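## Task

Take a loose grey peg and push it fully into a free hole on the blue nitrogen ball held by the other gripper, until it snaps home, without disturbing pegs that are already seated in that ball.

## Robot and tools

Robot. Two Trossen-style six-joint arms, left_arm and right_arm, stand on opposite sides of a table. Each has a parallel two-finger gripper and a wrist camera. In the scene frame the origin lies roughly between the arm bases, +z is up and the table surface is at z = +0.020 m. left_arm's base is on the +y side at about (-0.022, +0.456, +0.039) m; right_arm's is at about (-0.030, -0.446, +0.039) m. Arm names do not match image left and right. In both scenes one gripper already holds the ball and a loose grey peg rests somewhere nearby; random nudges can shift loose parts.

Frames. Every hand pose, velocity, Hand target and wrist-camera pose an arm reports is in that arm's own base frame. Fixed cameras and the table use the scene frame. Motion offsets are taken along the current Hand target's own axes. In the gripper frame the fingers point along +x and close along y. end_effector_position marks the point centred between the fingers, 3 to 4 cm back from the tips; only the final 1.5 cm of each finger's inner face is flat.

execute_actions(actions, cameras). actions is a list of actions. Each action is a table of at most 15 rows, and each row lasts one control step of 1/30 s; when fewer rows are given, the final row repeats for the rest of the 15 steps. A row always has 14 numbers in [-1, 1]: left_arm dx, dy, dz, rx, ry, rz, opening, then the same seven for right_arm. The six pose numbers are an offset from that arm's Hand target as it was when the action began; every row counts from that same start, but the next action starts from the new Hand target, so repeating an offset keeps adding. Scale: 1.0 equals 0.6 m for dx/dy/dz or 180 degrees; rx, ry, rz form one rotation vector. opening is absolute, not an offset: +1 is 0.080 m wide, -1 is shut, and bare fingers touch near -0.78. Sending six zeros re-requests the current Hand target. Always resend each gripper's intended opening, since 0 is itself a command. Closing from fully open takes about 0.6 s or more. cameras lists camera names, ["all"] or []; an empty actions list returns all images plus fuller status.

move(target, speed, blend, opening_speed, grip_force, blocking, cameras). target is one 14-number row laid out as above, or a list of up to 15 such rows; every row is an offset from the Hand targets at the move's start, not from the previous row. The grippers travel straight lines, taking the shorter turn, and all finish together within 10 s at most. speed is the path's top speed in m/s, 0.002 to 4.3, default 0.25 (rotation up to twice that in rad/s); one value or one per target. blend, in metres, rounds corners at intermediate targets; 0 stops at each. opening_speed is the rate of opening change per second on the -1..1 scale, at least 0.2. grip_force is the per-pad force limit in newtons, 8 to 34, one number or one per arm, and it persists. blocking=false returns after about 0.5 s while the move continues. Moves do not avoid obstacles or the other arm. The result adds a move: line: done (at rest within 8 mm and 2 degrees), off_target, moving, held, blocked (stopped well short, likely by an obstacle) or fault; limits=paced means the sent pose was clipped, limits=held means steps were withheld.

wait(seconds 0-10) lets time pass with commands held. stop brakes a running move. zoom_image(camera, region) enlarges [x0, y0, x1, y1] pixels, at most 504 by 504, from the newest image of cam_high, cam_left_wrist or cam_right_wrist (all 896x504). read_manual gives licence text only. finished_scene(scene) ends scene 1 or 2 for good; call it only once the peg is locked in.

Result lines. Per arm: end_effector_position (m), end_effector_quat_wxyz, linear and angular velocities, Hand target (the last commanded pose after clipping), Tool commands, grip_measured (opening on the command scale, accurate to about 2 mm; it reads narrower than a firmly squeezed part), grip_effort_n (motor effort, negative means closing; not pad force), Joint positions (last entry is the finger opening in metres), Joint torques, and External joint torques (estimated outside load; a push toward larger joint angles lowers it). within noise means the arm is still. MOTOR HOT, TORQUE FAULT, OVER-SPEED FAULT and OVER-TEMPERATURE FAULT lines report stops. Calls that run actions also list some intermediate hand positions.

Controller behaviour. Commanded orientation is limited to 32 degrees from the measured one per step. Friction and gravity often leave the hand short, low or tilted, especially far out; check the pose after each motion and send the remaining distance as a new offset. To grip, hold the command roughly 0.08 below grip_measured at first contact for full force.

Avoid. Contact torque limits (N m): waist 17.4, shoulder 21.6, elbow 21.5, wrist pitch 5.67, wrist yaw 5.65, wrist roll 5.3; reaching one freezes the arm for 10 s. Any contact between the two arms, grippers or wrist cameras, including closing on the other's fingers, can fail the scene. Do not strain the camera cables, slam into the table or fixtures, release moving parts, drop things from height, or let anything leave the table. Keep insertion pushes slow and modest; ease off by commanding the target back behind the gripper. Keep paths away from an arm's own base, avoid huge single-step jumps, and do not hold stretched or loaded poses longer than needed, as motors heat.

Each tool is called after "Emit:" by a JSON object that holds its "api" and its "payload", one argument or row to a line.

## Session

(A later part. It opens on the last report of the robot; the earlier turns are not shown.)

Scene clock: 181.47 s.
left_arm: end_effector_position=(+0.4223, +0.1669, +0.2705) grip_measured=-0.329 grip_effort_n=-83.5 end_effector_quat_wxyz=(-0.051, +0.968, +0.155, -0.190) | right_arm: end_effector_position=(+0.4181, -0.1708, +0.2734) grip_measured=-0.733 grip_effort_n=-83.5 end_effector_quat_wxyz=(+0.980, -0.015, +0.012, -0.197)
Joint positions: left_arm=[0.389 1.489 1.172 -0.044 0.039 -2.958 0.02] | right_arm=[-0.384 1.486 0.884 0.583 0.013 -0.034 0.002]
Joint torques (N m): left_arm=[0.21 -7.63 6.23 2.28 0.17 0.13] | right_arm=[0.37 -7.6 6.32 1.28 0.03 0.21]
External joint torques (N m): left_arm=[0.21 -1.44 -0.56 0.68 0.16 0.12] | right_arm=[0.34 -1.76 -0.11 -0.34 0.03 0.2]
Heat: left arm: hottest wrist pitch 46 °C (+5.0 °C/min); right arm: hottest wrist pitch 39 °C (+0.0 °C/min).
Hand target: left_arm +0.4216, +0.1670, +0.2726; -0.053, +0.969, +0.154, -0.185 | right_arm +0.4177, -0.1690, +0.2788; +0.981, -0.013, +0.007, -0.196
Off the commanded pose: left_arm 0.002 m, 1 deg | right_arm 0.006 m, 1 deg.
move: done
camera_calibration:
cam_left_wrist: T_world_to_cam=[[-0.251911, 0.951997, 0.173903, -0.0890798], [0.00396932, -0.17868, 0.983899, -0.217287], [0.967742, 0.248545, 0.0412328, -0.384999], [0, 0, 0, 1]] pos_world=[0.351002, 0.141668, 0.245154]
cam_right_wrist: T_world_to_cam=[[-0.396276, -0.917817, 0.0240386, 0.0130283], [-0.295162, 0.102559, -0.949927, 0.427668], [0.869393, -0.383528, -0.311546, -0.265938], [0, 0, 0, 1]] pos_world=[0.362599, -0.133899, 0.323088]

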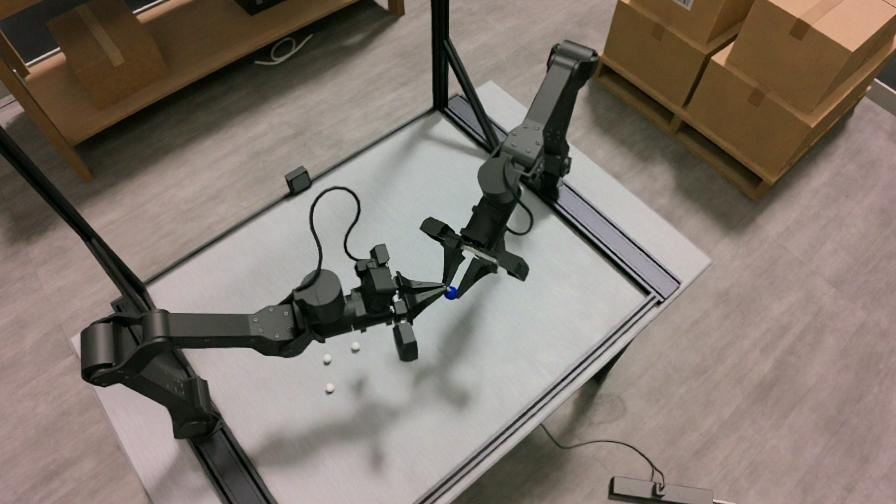

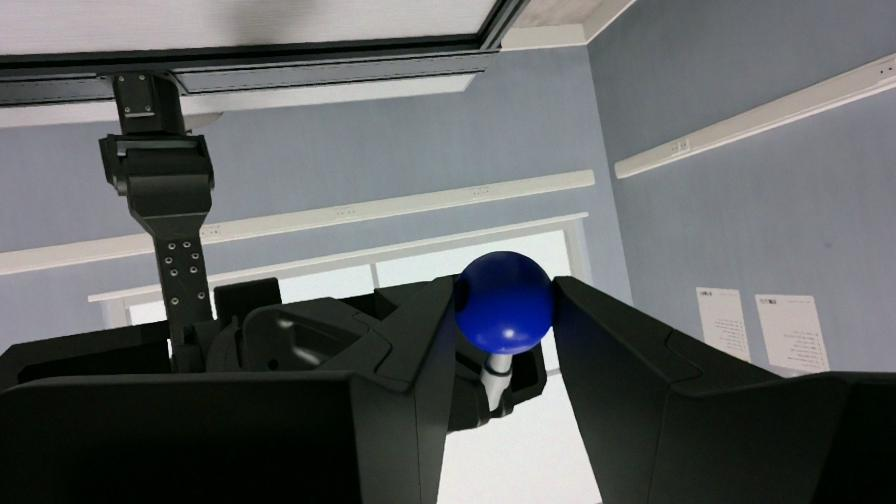

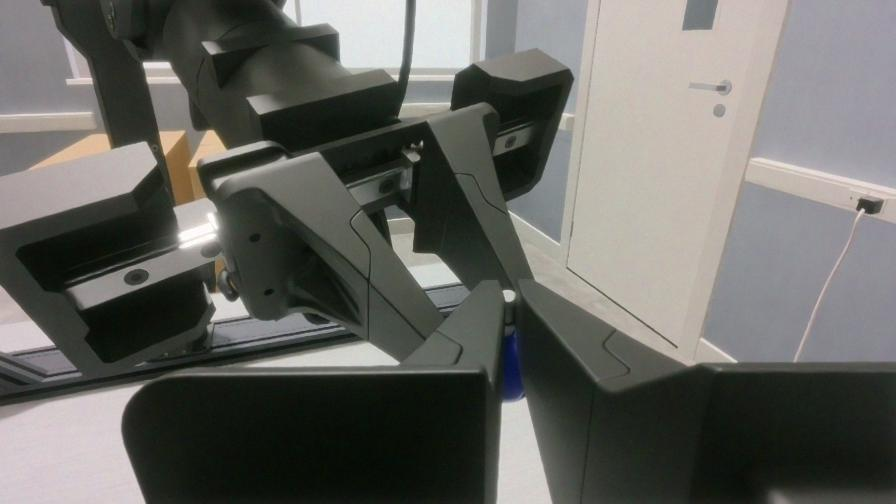

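Emit:
{"api": "move", "payload": {
  "target": [0,0,0,0,0,0,-0.465,-0.0007,0,-0.0167,0,0.0100,0,-0.9],
  "speed": 0.03,
  "cameras": ["all"]
}}

Emit:
{"api": "zoom_image", "payload": {
  "camera": "cam_right_wrist",
  "region": [468, 290, 558, 380]
}}

Emit:
{"api": "zoom_image", "payload": {
  "camera": "cam_left_wrist",
  "region": [424, 304, 584, 464]
}}

Scene clock: 184.17 s.
left_arm: end_effector_position=(+0.4220, +0.1667, +0.2689) grip_measured=-0.329 grip_effort_n=-83.5 end_effector_quat_wxyz=(-0.051, +0.968, +0.154, -0.192) | right_arm: end_effector_position=(+0.4179, -0.1707, +0.2705) grip_measured=-0.733 grip_effort_n=-83.5 end_effector_quat_wxyz=(+0.980, -0.014, +0.019, -0.197)
Joint positions: left_arm=[0.389 1.489 1.169 -0.044 0.039 -2.958 0.02] | right_arm=[-0.383 1.485 0.884 0.569 0.013 -0.034 0.002]
Joint torques (N m): left_arm=[0.22 -7.63 6.63 2.28 0.16 0.12] | right_arm=[0.3 -6.94 5.24 1 0.06 0.2]
External joint torques (N m): left_arm=[0.24 -1.42 -0.19 0.67 0.15 0.11] | right_arm=[0.26 -1.2 -1.14 -0.6 0.06 0.2]
Heat: left arm: hottest wrist pitch 46 °C (+5.1 °C/min); right arm: hottest wrist pitch 39 °C (+0.0 °C/min).
Hand target: left_arm +0.4215, +0.1670, +0.2725; -0.053, +0.969, +0.154, -0.185 | right_arm +0.4171, -0.1691, +0.2688; +0.980, -0.010, +0.023, -0.196
Off the commanded pose: left_arm 0.004 m, 1 deg | right_arm 0.002 m, 1 deg.
move: done
camera_calibration:
cam_left_wrist: T_world_to_cam=[[-0.250834, 0.952311, 0.173743, -0.0891456], [0.00706846, -0.177675, 0.984064, -0.217305], [0.968004, 0.248064, 0.0378354, -0.383709], [0, 0, 0, 1]] pos_world=[0.350608, 0.141469, 0.243849]
cam_right_wrist: T_world_to_cam=[[-0.396028, -0.917924, 0.0240311, 0.0130776], [-0.307096, 0.107739, -0.94556, 0.429677], [0.865363, -0.381849, -0.324558, -0.261101], [0, 0, 0, 1]] pos_world=[0.363078, -0.133989, 0.321229]

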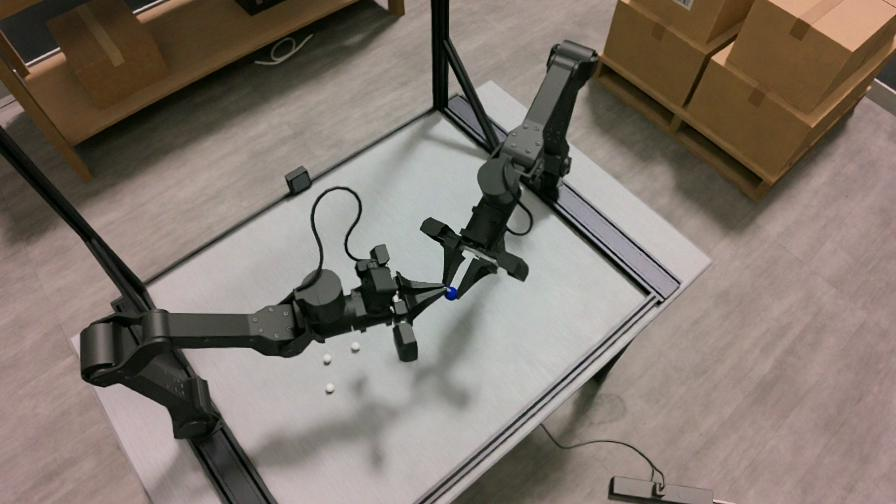

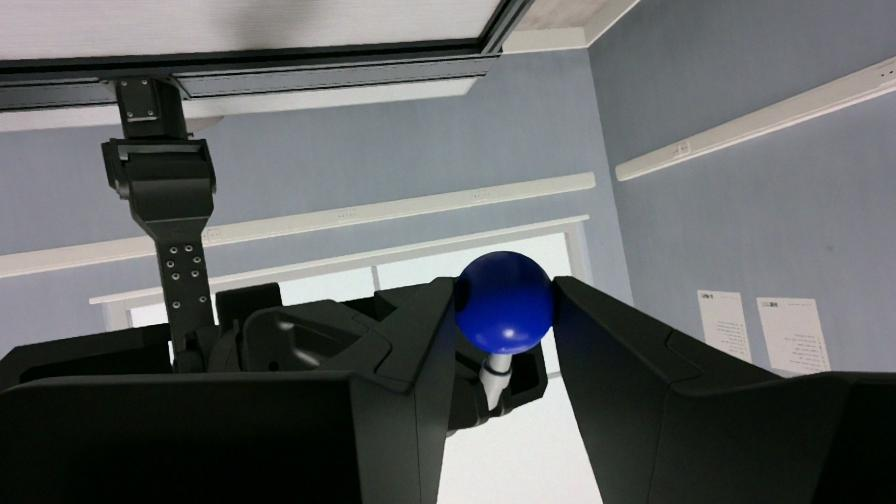

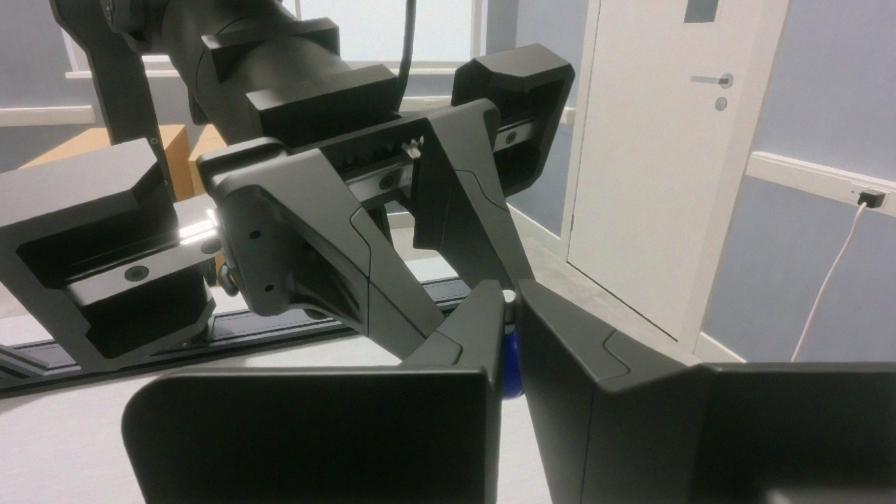

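Scaled by 5.600 from the camera's 896x504 image, which has a finer 1280x720 frame.

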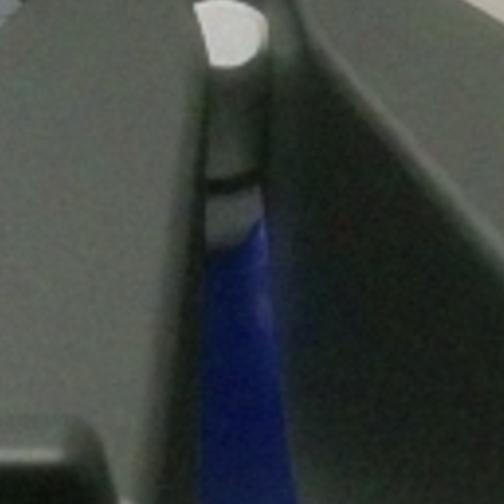

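Scaled by 3.150 from the camera's 896x504 image, which has a finer 1280x720 frame.

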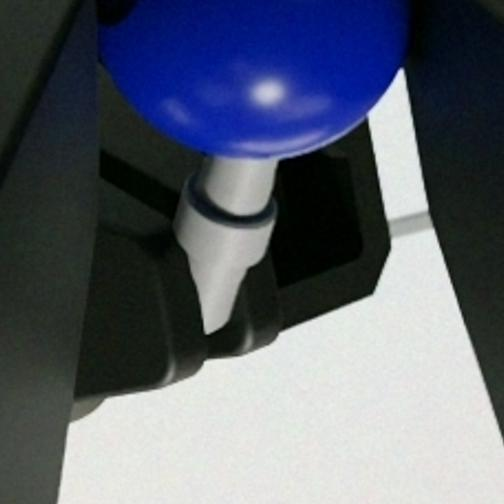

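Emit:
{"api": "move", "payload": {
  "target": [0,0,0,0,0,0,-0.465,-0.0007,0.0,-0.0167,0,0.0060,0,-0.9],
  "speed": 0.03,
  "cameras": ["cam_left_wrist","cam_right_wrist"]
}}

Emit:
{"api": "zoom_image", "payload": {
  "camera": "cam_right_wrist",
  "region": [468, 290, 558, 380]
}}

Emit:
{"api": "zoom_image", "payload": {
  "camera": "cam_left_wrist",
  "region": [424, 304, 584, 464]
}}

Scene clock: 187.70 s.
left_arm: end_effector_position=(+0.4219, +0.1667, +0.2686) grip_measured=-0.329 grip_effort_n=-83.5 end_effector_quat_wxyz=(-0.050, +0.968, +0.154, -0.192) | right_arm: end_effector_position=(+0.4176, -0.1705, +0.2695) grip_measured=-0.733 grip_effort_n=-83.5 end_effector_quat_wxyz=(+0.980, -0.014, +0.019, -0.197)
Joint positions: left_arm=[0.389 1.489 1.168 -0.044 0.039 -2.958 0.02] | right_arm=[-0.383 1.485 0.88 0.572 0.013 -0.034 0.002]
Joint torques (N m): left_arm=[0.22 -7.62 6.69 2.28 0.15 0.11] | right_arm=[0.1 -6.34 3.58 1.24 0.04 0.22]
External joint torques (N m): left_arm=[0.22 -1.55 0 0.71 0.14 0.11] | right_arm=[0.07 -0.53 -2.85 -0.39 0.04 0.21]
Heat: left arm: hottest wrist pitch 46 °C (+5.0 °C/min); right arm: hottest wrist pitch 38 °C (-1.0 °C/min).
Hand target: left_arm +0.4215, +0.1670, +0.2725; -0.053, +0.969, +0.154, -0.185 | right_arm +0.4162, -0.1690, +0.2587; +0.980, -0.008, +0.032, -0.196
Off the commanded pose: left_arm 0.004 m, 1 deg | right_arm 0.011 m, 2 deg.
move: off_target (right_arm)
camera_calibration:
cam_left_wrist: T_world_to_cam=[[-0.250719, 0.952363, 0.173621, -0.0891364], [0.00770318, -0.177381, 0.984112, -0.217284], [0.968029, 0.248073, 0.0371365, -0.383442], [0, 0, 0, 1]] pos_world=[0.350509, 0.14147, 0.243547]
cam_right_wrist: T_world_to_cam=[[-0.395952, -0.917956, 0.0240712, 0.0130294], [-0.307481, 0.107838, -0.945424, 0.428739], [0.865262, -0.381744, -0.324952, -0.260949], [0, 0, 0, 1]] pos_world=[0.362777, -0.133889, 0.320231]
Images, in order (width x height): cam_left_wrist 896x504, cam_right_wrist 896x504.

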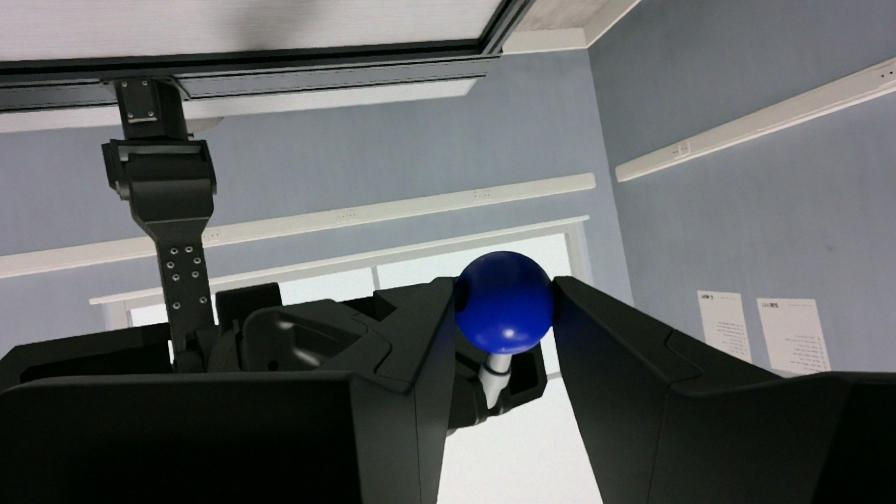

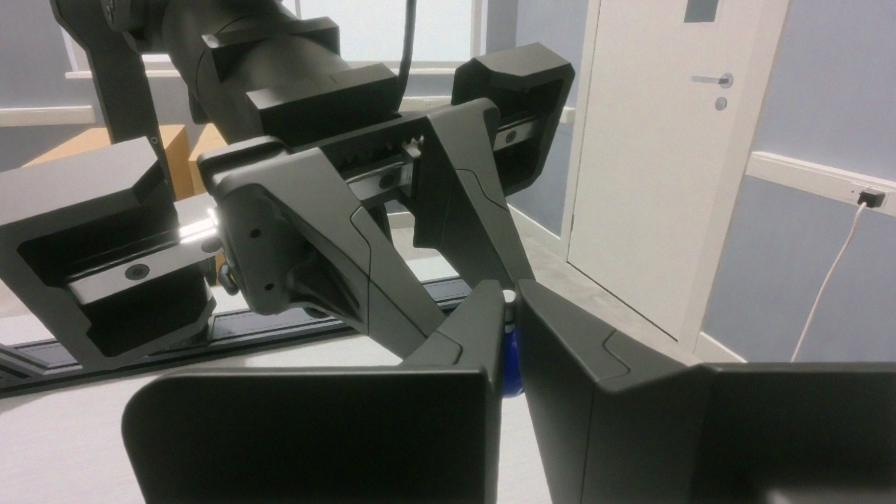

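Scaled by 5.600 from the camera's 896x504 image, which has a finer 1280x720 frame.

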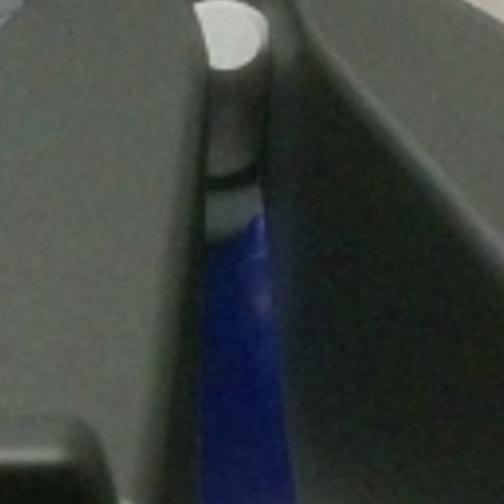

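Scaled by 3.150 from the camera's 896x504 image, which has a finer 1280x720 frame.

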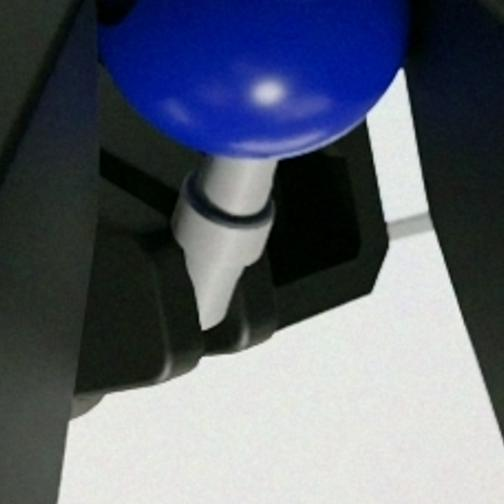

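Emit:
{"api": "execute_actions", "payload": {
  "actions": [],
  "cameras": ["cam_high","cam_left_wrist","cam_right_wrist"]
}}

Emit:
{"api": "zoom_image", "payload": {
  "camera": "cam_high",
  "region": [440, 275, 464, 299]
}}

Scene clock: 191.77 s.
left_arm: end_effector_position=(+0.4219, +0.1667, +0.2686) grip_measured=-0.329 grip_effort_n=-83.5 end_effector_quat_wxyz=(-0.051, +0.968, +0.154, -0.192) | right_arm: end_effector_position=(+0.4175, -0.1706, +0.2694) grip_measured=-0.733 grip_effort_n=-83.5 end_effector_quat_wxyz=(+0.980, -0.014, +0.020, -0.197)
Joint positions: left_arm=[0.389 1.489 1.168 -0.044 0.039 -2.958 0.02] | right_arm=[-0.383 1.485 0.88 0.572 0.014 -0.034 0.002]
Joint velocities: within noise
Joint torques (N m): left_arm=[0.21 -7.63 6.72 2.28 0.15 0.12] | right_arm=[0.14 -6.2 3.66 1.26 0.03 0.2]
External joint torques (N m): left_arm=[0.18 -1.48 -0.03 0.7 0.14 0.11] | right_arm=[0.21 -0.34 -2.8 -0.38 0.02 0.19]
Heat: left arm: hottest wrist pitch 47 °C (+6.0 °C/min); right arm: hottest wrist pitch 38 °C (-1.0 °C/min).
Hand target: left_arm +0.4216, +0.1671, +0.2726; -0.053, +0.969, +0.154, -0.185 | right_arm +0.4163, -0.1690, +0.2588; +0.980, -0.008, +0.032, -0.196
Tool commands: left_gripper/opening=-0.465 right_gripper/opening=-0.9
Off the commanded pose: left_arm 0.004 m, 1 deg | right_arm 0.011 m, 2 deg.
camera_calibration:
cam_left_wrist: T_world_to_cam=[[-0.250578, 0.952341, 0.173947, -0.0892612], [0.00786136, -0.177671, 0.984058, -0.217285], [0.968064, 0.247951, 0.0370339, -0.383412], [0, 0, 0, 1]] pos_world=[0.350509, 0.141469, 0.243547]
cam_right_wrist: T_world_to_cam=[[-0.396347, -0.917786, 0.024049, 0.0132065], [-0.307724, 0.108121, -0.945313, 0.428736], [0.864994, -0.382072, -0.325278, -0.260824], [0, 0, 0, 1]] pos_world=[0.362778, -0.133888, 0.320132]

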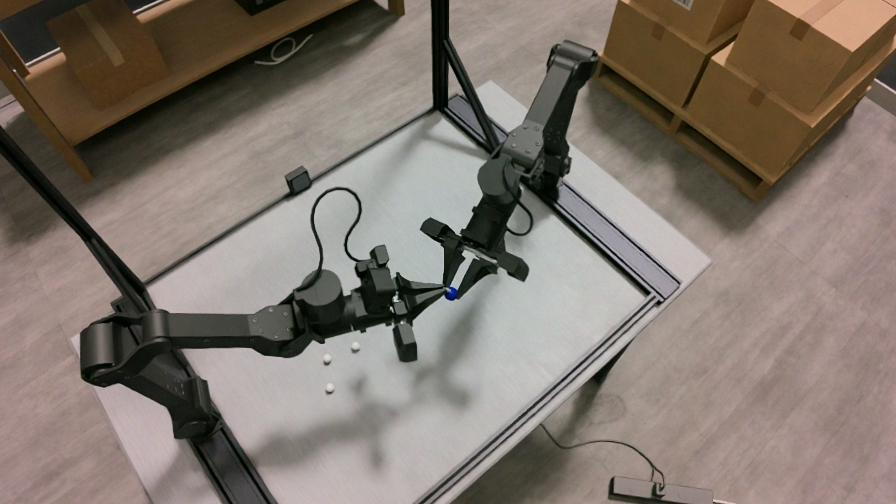

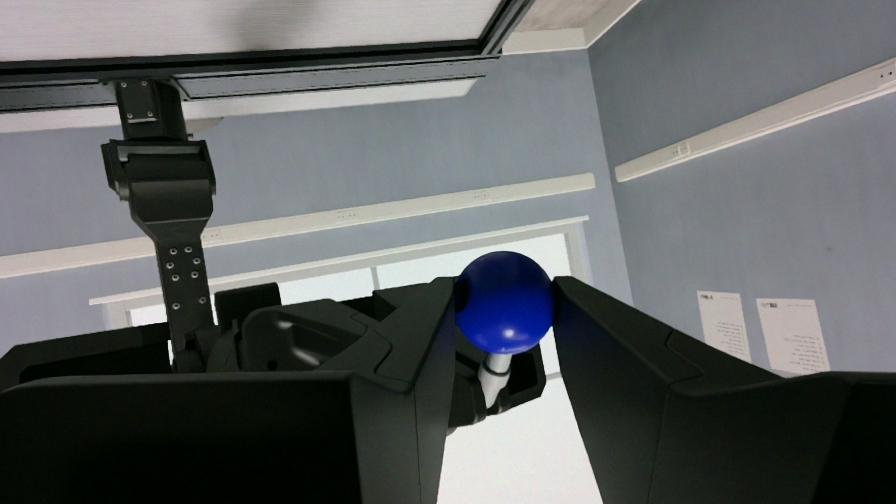

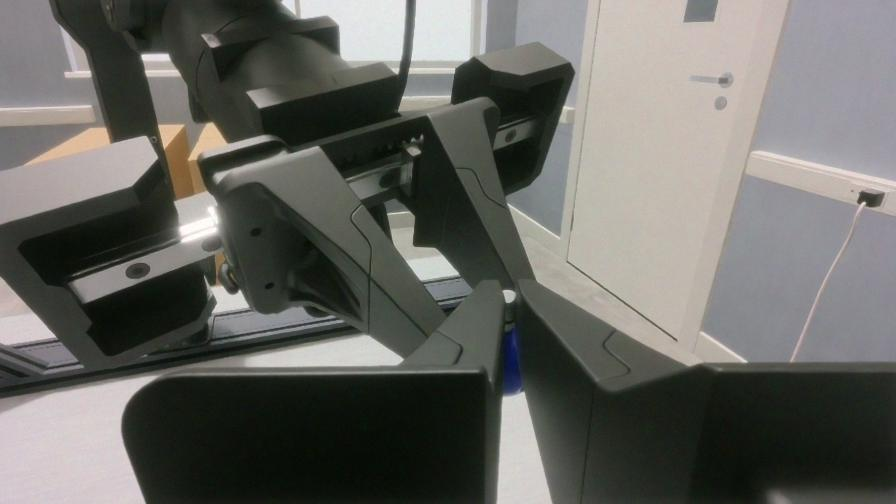

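Scaled by 21.000 from the camera's 896x504 image, which has a finer 1280x720 frame.

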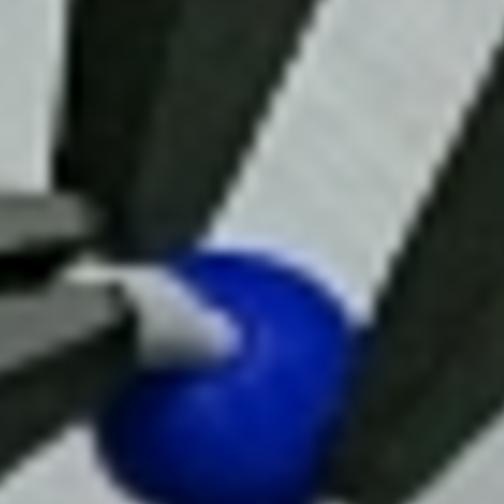

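Emit:
{"api": "move", "payload": {
  "target": [0,0,0,0,0,0,-0.465,0.0043,-0.0030,0.0383,0,0.0556,0,-0.9],
  "speed": 0.03,
  "cameras": ["all"]
}}

Emit:
{"api": "zoom_image", "payload": {
  "camera": "cam_right_wrist",
  "region": [468, 290, 558, 380]
}}

Emit:
{"api": "zoom_image", "payload": {
  "camera": "cam_left_wrist",
  "region": [424, 304, 584, 464]
}}

Emit:
{"api": "zoom_image", "payload": {
  "camera": "cam_high",
  "region": [438, 273, 466, 301]
}}

Scene clock: 203.90 s.
left_arm: end_effector_position=(+0.4218, +0.1670, +0.2667) grip_measured=-0.329 grip_effort_n=-83.5 end_effector_quat_wxyz=(-0.050, +0.968, +0.154, -0.194) | right_arm: end_effector_position=(+0.4192, -0.1716, +0.2769) grip_measured=-0.734 grip_effort_n=-83.5 end_effector_quat_wxyz=(+0.973, +0.007, +0.122, -0.195)
Joint positions: left_arm=[0.39 1.49 1.165 -0.042 0.039 -2.958 0.02] | right_arm=[-0.383 1.463 1.077 0.144 0.016 -0.031 0.002]
Joint torques (N m): left_arm=[0.14 -7.82 7.11 2.18 0.15 0.11] | right_arm=[0.04 -6.92 7.02 1.49 0.06 0.22]
External joint torques (N m): left_arm=[0.13 -1.66 0.35 0.6 0.15 0.1] | right_arm=[0.08 -1 0.33 -0.15 0.05 0.21]
Heat: left arm: hottest wrist pitch 47 °C (+5.0 °C/min); right arm: hottest wrist pitch 38 °C (-1.0 °C/min).
Hand target: left_arm +0.4216, +0.1670, +0.2725; -0.053, +0.969, +0.154, -0.185 | right_arm +0.4194, -0.1716, +0.2817; +0.974, +0.009, +0.117, -0.196
Off the commanded pose: left_arm 0.006 m, 1 deg | right_arm 0.005 m, 1 deg.
move: done
camera_calibration:
cam_left_wrist: T_world_to_cam=[[-0.250803, 0.95236, 0.17352, -0.0890452], [0.0111339, -0.1764, 0.984256, -0.217041], [0.967974, 0.248786, 0.0336381, -0.382478], [0, 0, 0, 1]] pos_world=[0.350313, 0.141672, 0.241941]
cam_right_wrist: T_world_to_cam=[[-0.393897, -0.918782, 0.0261628, 0.0109192], [-0.482093, 0.182279, -0.856949, 0.497778], [0.78258, -0.350162, -0.514738, -0.16784], [0, 0, 0, 1]] pos_world=[0.375624, -0.139473, 0.339891]

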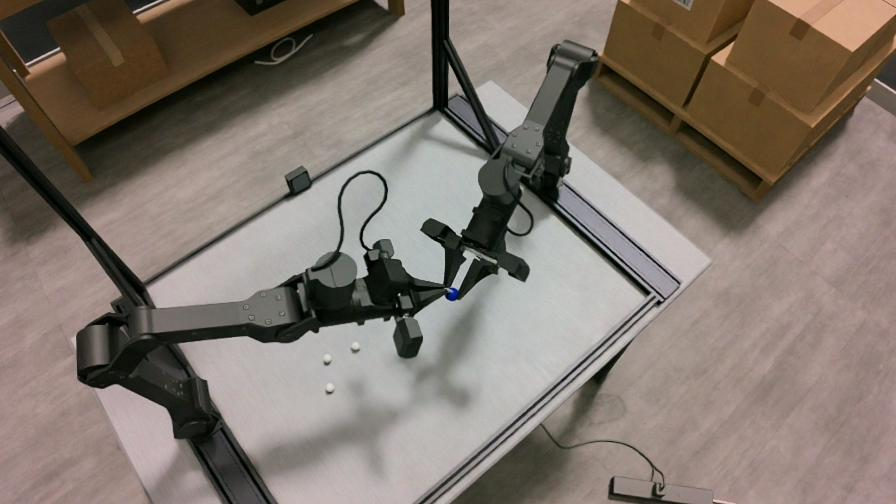

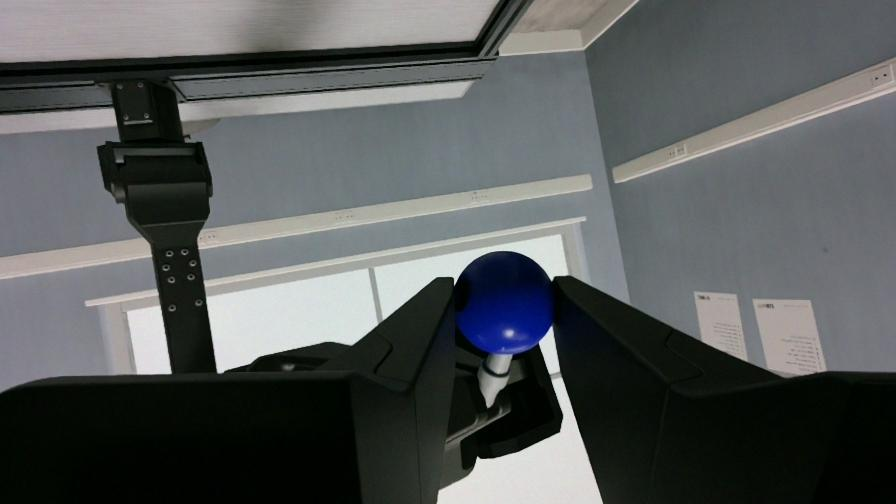

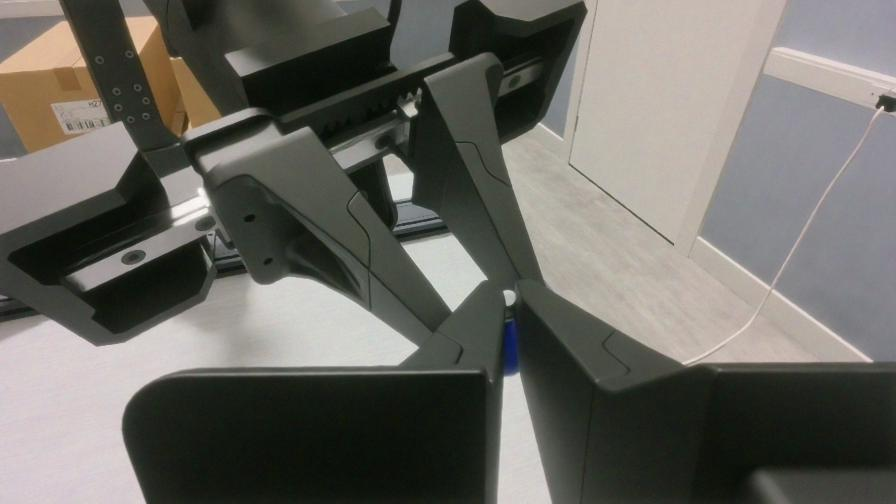

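Scaled by 5.600 from the camera's 896x504 image, which has a finer 1280x720 frame.

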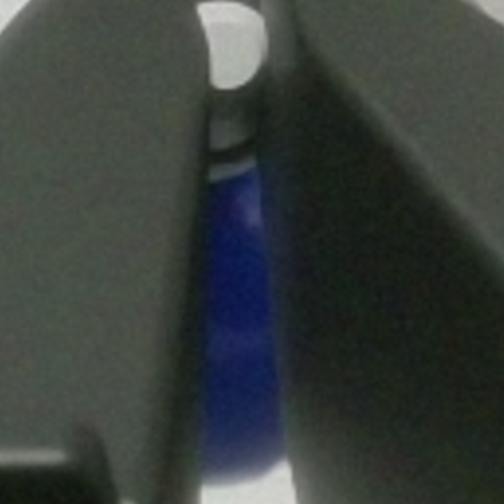

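Scaled by 3.150 from the camera's 896x504 image, which has a finer 1280x720 frame.

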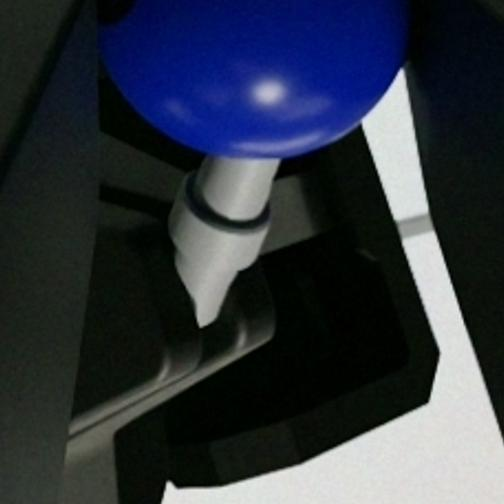

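Scaled by 18.000 from the camera's 896x504 image, which has a finer 1280x720 frame.

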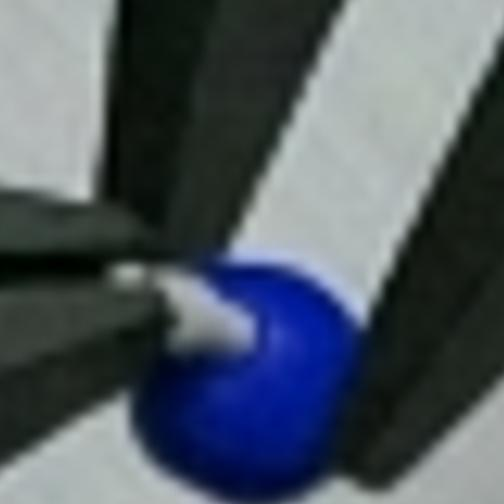

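Emit:
{"api": "move", "payload": {
  "target": [0,0,0,0,0,0,-0.465,0.0075,-0.0023,0.0052,0,0,0,-0.9],
  "speed": 0.02,
  "cameras": ["all"]
}}

Emit:
{"api": "zoom_image", "payload": {
  "camera": "cam_right_wrist",
  "region": [468, 290, 558, 380]
}}

Emit:
{"api": "zoom_image", "payload": {
  "camera": "cam_left_wrist",
  "region": [424, 304, 584, 464]
}}

Emit:
{"api": "zoom_image", "payload": {
  "camera": "cam_high",
  "region": [438, 273, 466, 301]
}}

Scene clock: 209.17 s.
left_arm: end_effector_position=(+0.4218, +0.1679, +0.2674) grip_measured=-0.329 grip_effort_n=-83.5 end_effector_quat_wxyz=(-0.050, +0.968, +0.156, -0.192) | right_arm: end_effector_position=(+0.4204, -0.1730, +0.2804) grip_measured=-0.734 grip_effort_n=-83.5 end_effector_quat_wxyz=(+0.973, +0.007, +0.121, -0.196)
Joint positions: left_arm=[0.392 1.49 1.165 -0.038 0.039 -2.958 0.02] | right_arm=[-0.385 1.467 1.093 0.133 0.016 -0.031 0.002]
Joint torques (N m): left_arm=[-0.04 -7.81 7.12 1.92 0.15 0.11] | right_arm=[-0.24 -5.24 7.81 1.92 -0.06 0.18]
External joint torques (N m): left_arm=[-0.04 -1.58 0.3 0.31 0.15 0.1] | right_arm=[-0.24 0.66 1.14 0.29 -0.07 0.18]
Heat: left arm: hottest wrist pitch 48 °C (+4.1 °C/min); right arm: hottest wrist pitch 38 °C (+0.0 °C/min).
Hand target: left_arm +0.4216, +0.1670, +0.2725; -0.053, +0.969, +0.154, -0.185 | right_arm +0.4237, -0.1748, +0.2837; +0.974, +0.009, +0.117, -0.196
Off the commanded pose: left_arm 0.005 m, 1 deg | right_arm 0.005 m, 1 deg.
move: done
camera_calibration:
cam_left_wrist: T_world_to_cam=[[-0.253208, 0.951634, 0.174005, -0.0890262], [0.00797403, -0.177807, 0.984033, -0.21594], [0.967379, 0.250552, 0.0374337, -0.383743], [0, 0, 0, 1]] pos_world=[0.350404, 0.142472, 0.242348]
cam_right_wrist: T_world_to_cam=[[-0.395709, -0.918004, 0.0261287, 0.0108771], [-0.480801, 0.182843, -0.857554, 0.501343], [0.782461, -0.351905, -0.51373, -0.167905], [0, 0, 0, 1]] pos_world=[0.37673, -0.140768, 0.343387]

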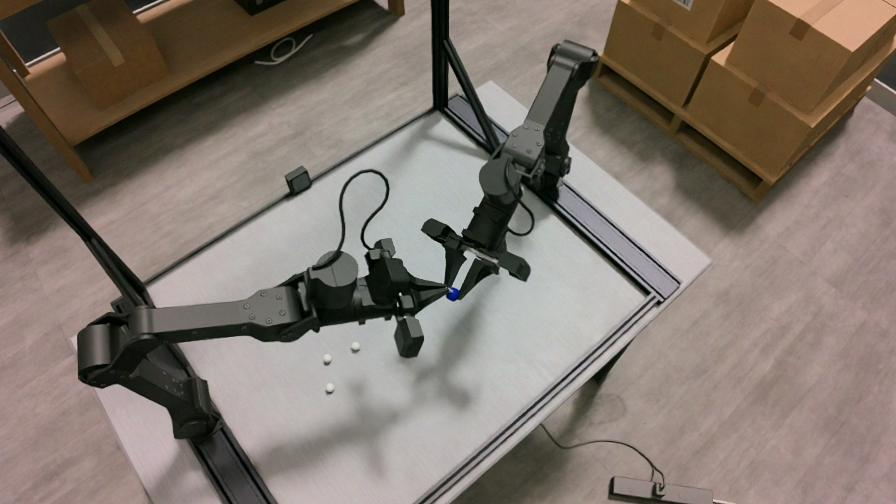

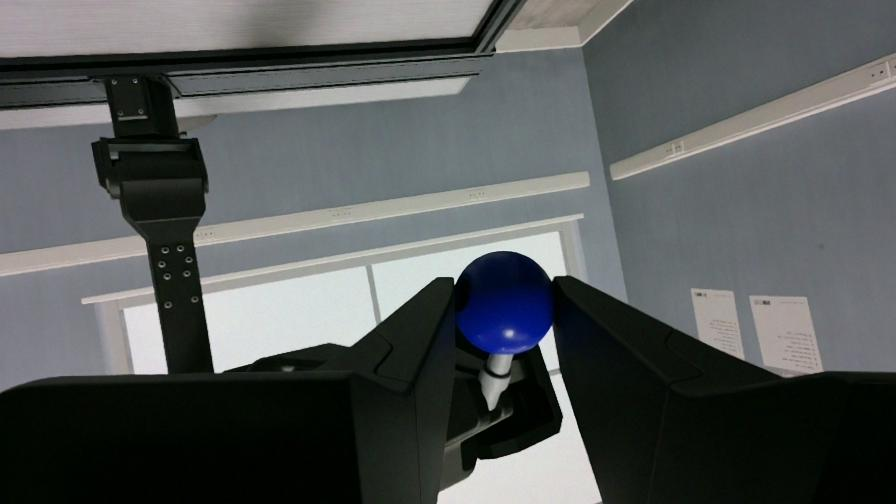

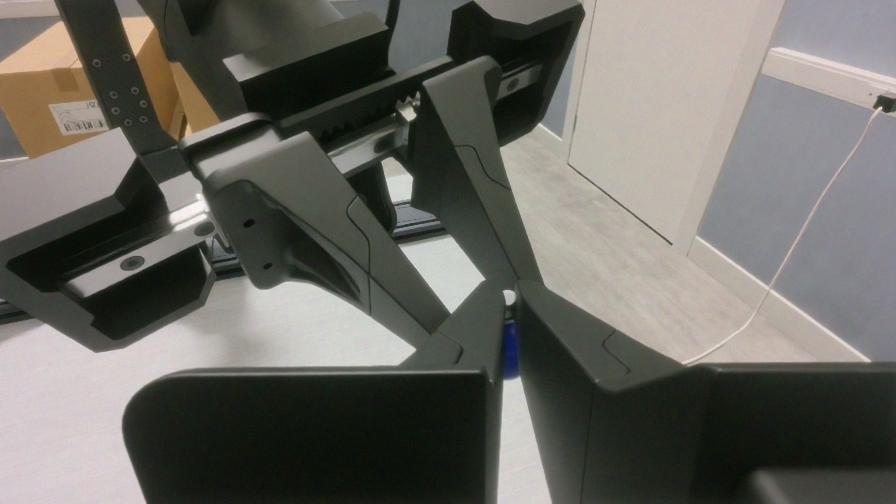

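Scaled by 5.600 from the camera's 896x504 image, which has a finer 1280x720 frame.

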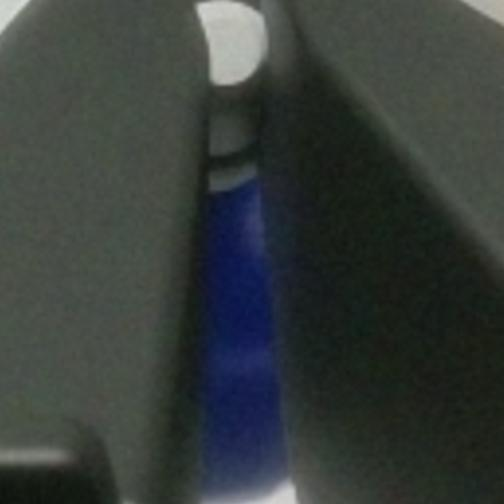

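Scaled by 3.150 from the camera's 896x504 image, which has a finer 1280x720 frame.

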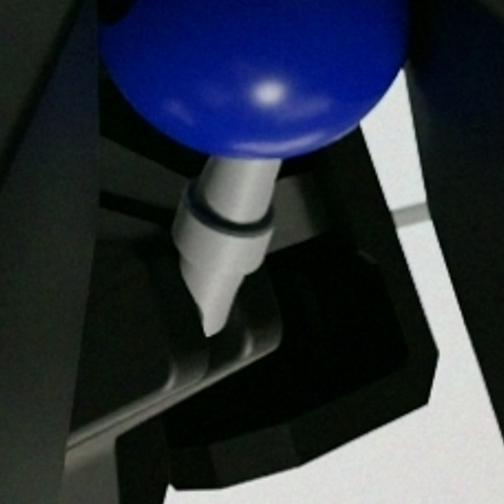

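Scaled by 18.000 from the camera's 896x504 image, which has a finer 1280x720 frame.

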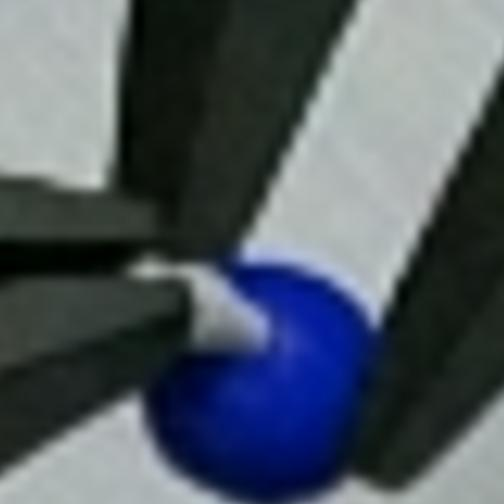

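Emit:
{"api": "move", "payload": {
  "target": [0,0,0,0,0,0,-0.465,0.0081,-0.0017,0.0019,0,0,0,-0.9],
  "speed": 0.02,
  "cameras": ["all"]
}}

Emit:
{"api": "zoom_image", "payload": {
  "camera": "cam_right_wrist",
  "region": [468, 290, 558, 380]
}}

Emit:
{"api": "zoom_image", "payload": {
  "camera": "cam_left_wrist",
  "region": [424, 304, 584, 464]
}}

Emit:
{"api": "zoom_image", "payload": {
  "camera": "cam_high",
  "region": [438, 273, 466, 301]
}}

Scene clock: 210.93 s.
left_arm: end_effector_position=(+0.4207, +0.1705, +0.2674) grip_measured=-0.329 grip_effort_n=-83.5 end_effector_quat_wxyz=(-0.050, +0.967, +0.158, -0.192) | right_arm: end_effector_position=(+0.4234, -0.1767, +0.2811) grip_measured=-0.734 grip_effort_n=-83.5 end_effector_quat_wxyz=(+0.973, +0.007, +0.121, -0.198)
Joint positions: left_arm=[0.398 1.49 1.165 -0.038 0.039 -2.958 0.02] | right_arm=[-0.39 1.483 1.11 0.132 0.016 -0.031 0.002]
Joint torques (N m): left_arm=[-0.62 -7.81 7.12 1.93 0.16 0.11] | right_arm=[-0.01 -5 7.86 2.05 -0.19 0.16]
External joint torques (N m): left_arm=[-0.63 -1.62 0.33 0.33 0.15 0.11] | right_arm=[-0.01 0.98 1.23 0.44 -0.2 0.16]
Heat: left arm: hottest wrist pitch 48 °C (+4.0 °C/min); right arm: hottest wrist pitch 38 °C (+0.0 °C/min).
Hand target: left_arm +0.4216, +0.1671, +0.2725; -0.053, +0.969, +0.154, -0.185 | right_arm +0.4278, -0.1777, +0.2837; +0.973, +0.009, +0.117, -0.196
Off the commanded pose: left_arm 0.006 m, 1 deg | right_arm 0.005 m, 1 deg.
move: done
camera_calibration:
cam_left_wrist: T_world_to_cam=[[-0.259021, 0.95006, 0.174053, -0.0890841], [0.00907318, -0.177802, 0.984025, -0.215924], [0.965829, 0.256462, 0.0374343, -0.383826], [0, 0, 0, 1]] pos_world=[0.349595, 0.14468, 0.242348]
cam_right_wrist: T_world_to_cam=[[-0.400274, -0.91602, 0.0262179, 0.010921], [-0.479616, 0.185028, -0.857749, 0.503971], [0.780864, -0.355909, -0.5134, -0.171423], [0, 0, 0, 1]] pos_world=[0.379942, -0.144256, 0.343986]

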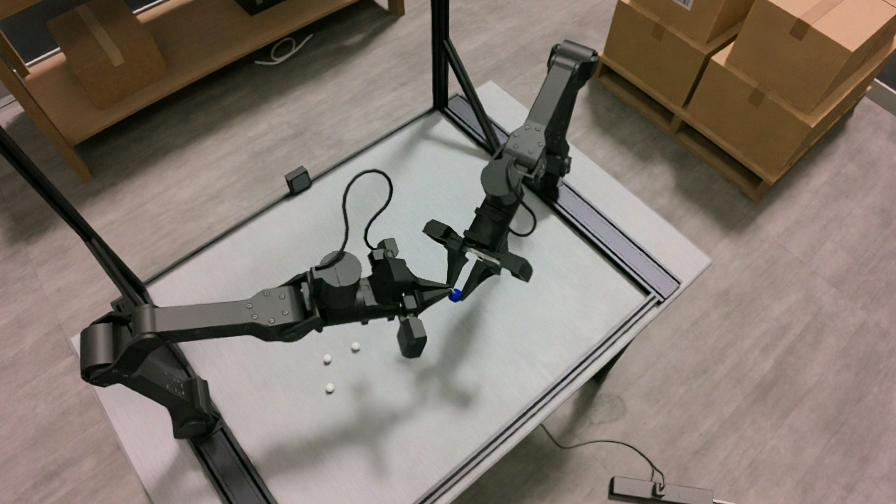

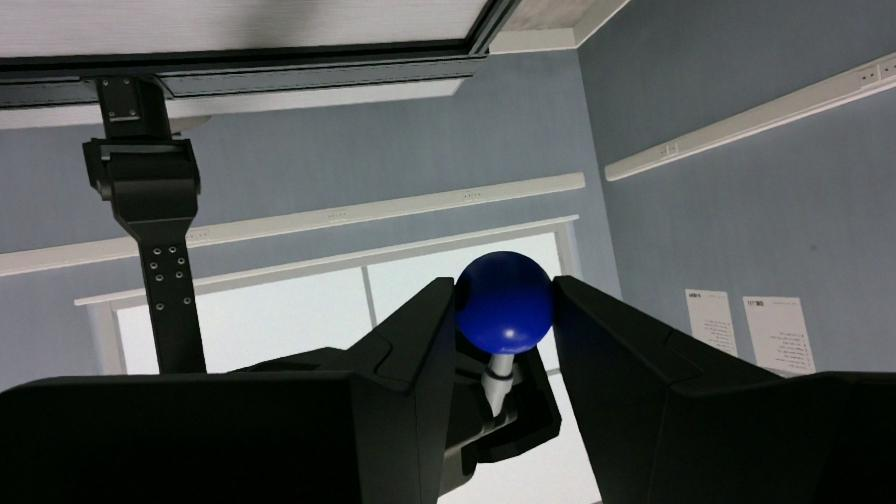

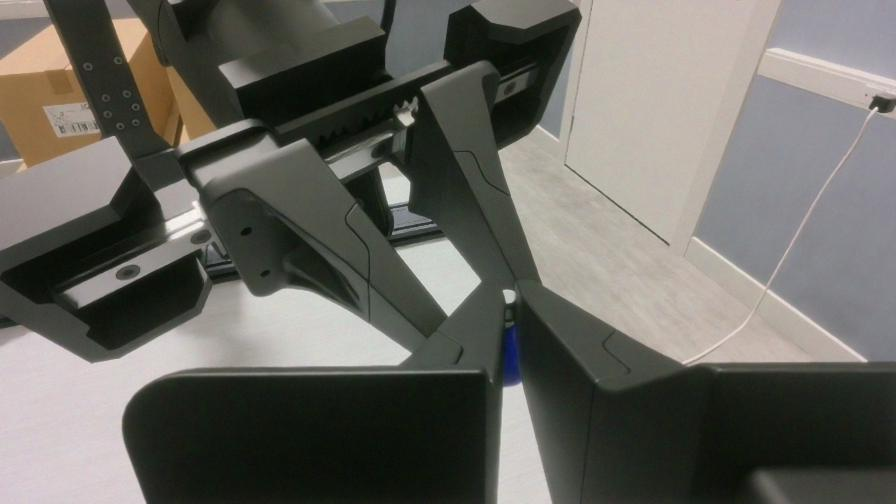

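Scaled by 5.600 from the camera's 896x504 image, which has a finer 1280x720 frame.

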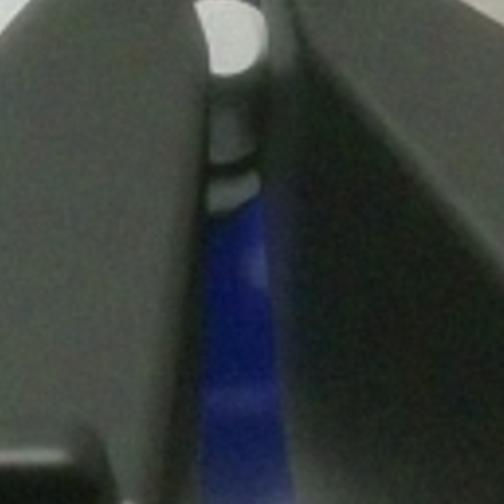

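Scaled by 3.150 from the camera's 896x504 image, which has a finer 1280x720 frame.

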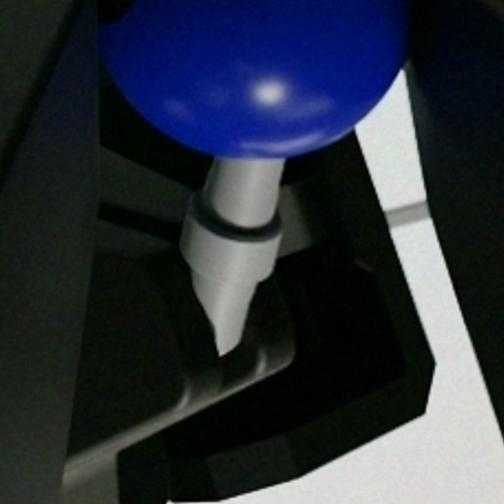

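Scaled by 18.000 from the camera's 896x504 image, which has a finer 1280x720 frame.

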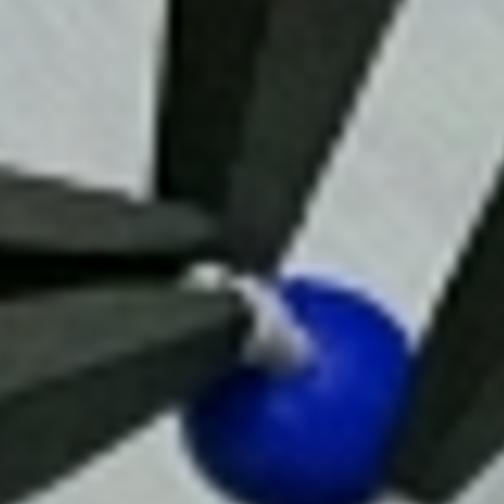

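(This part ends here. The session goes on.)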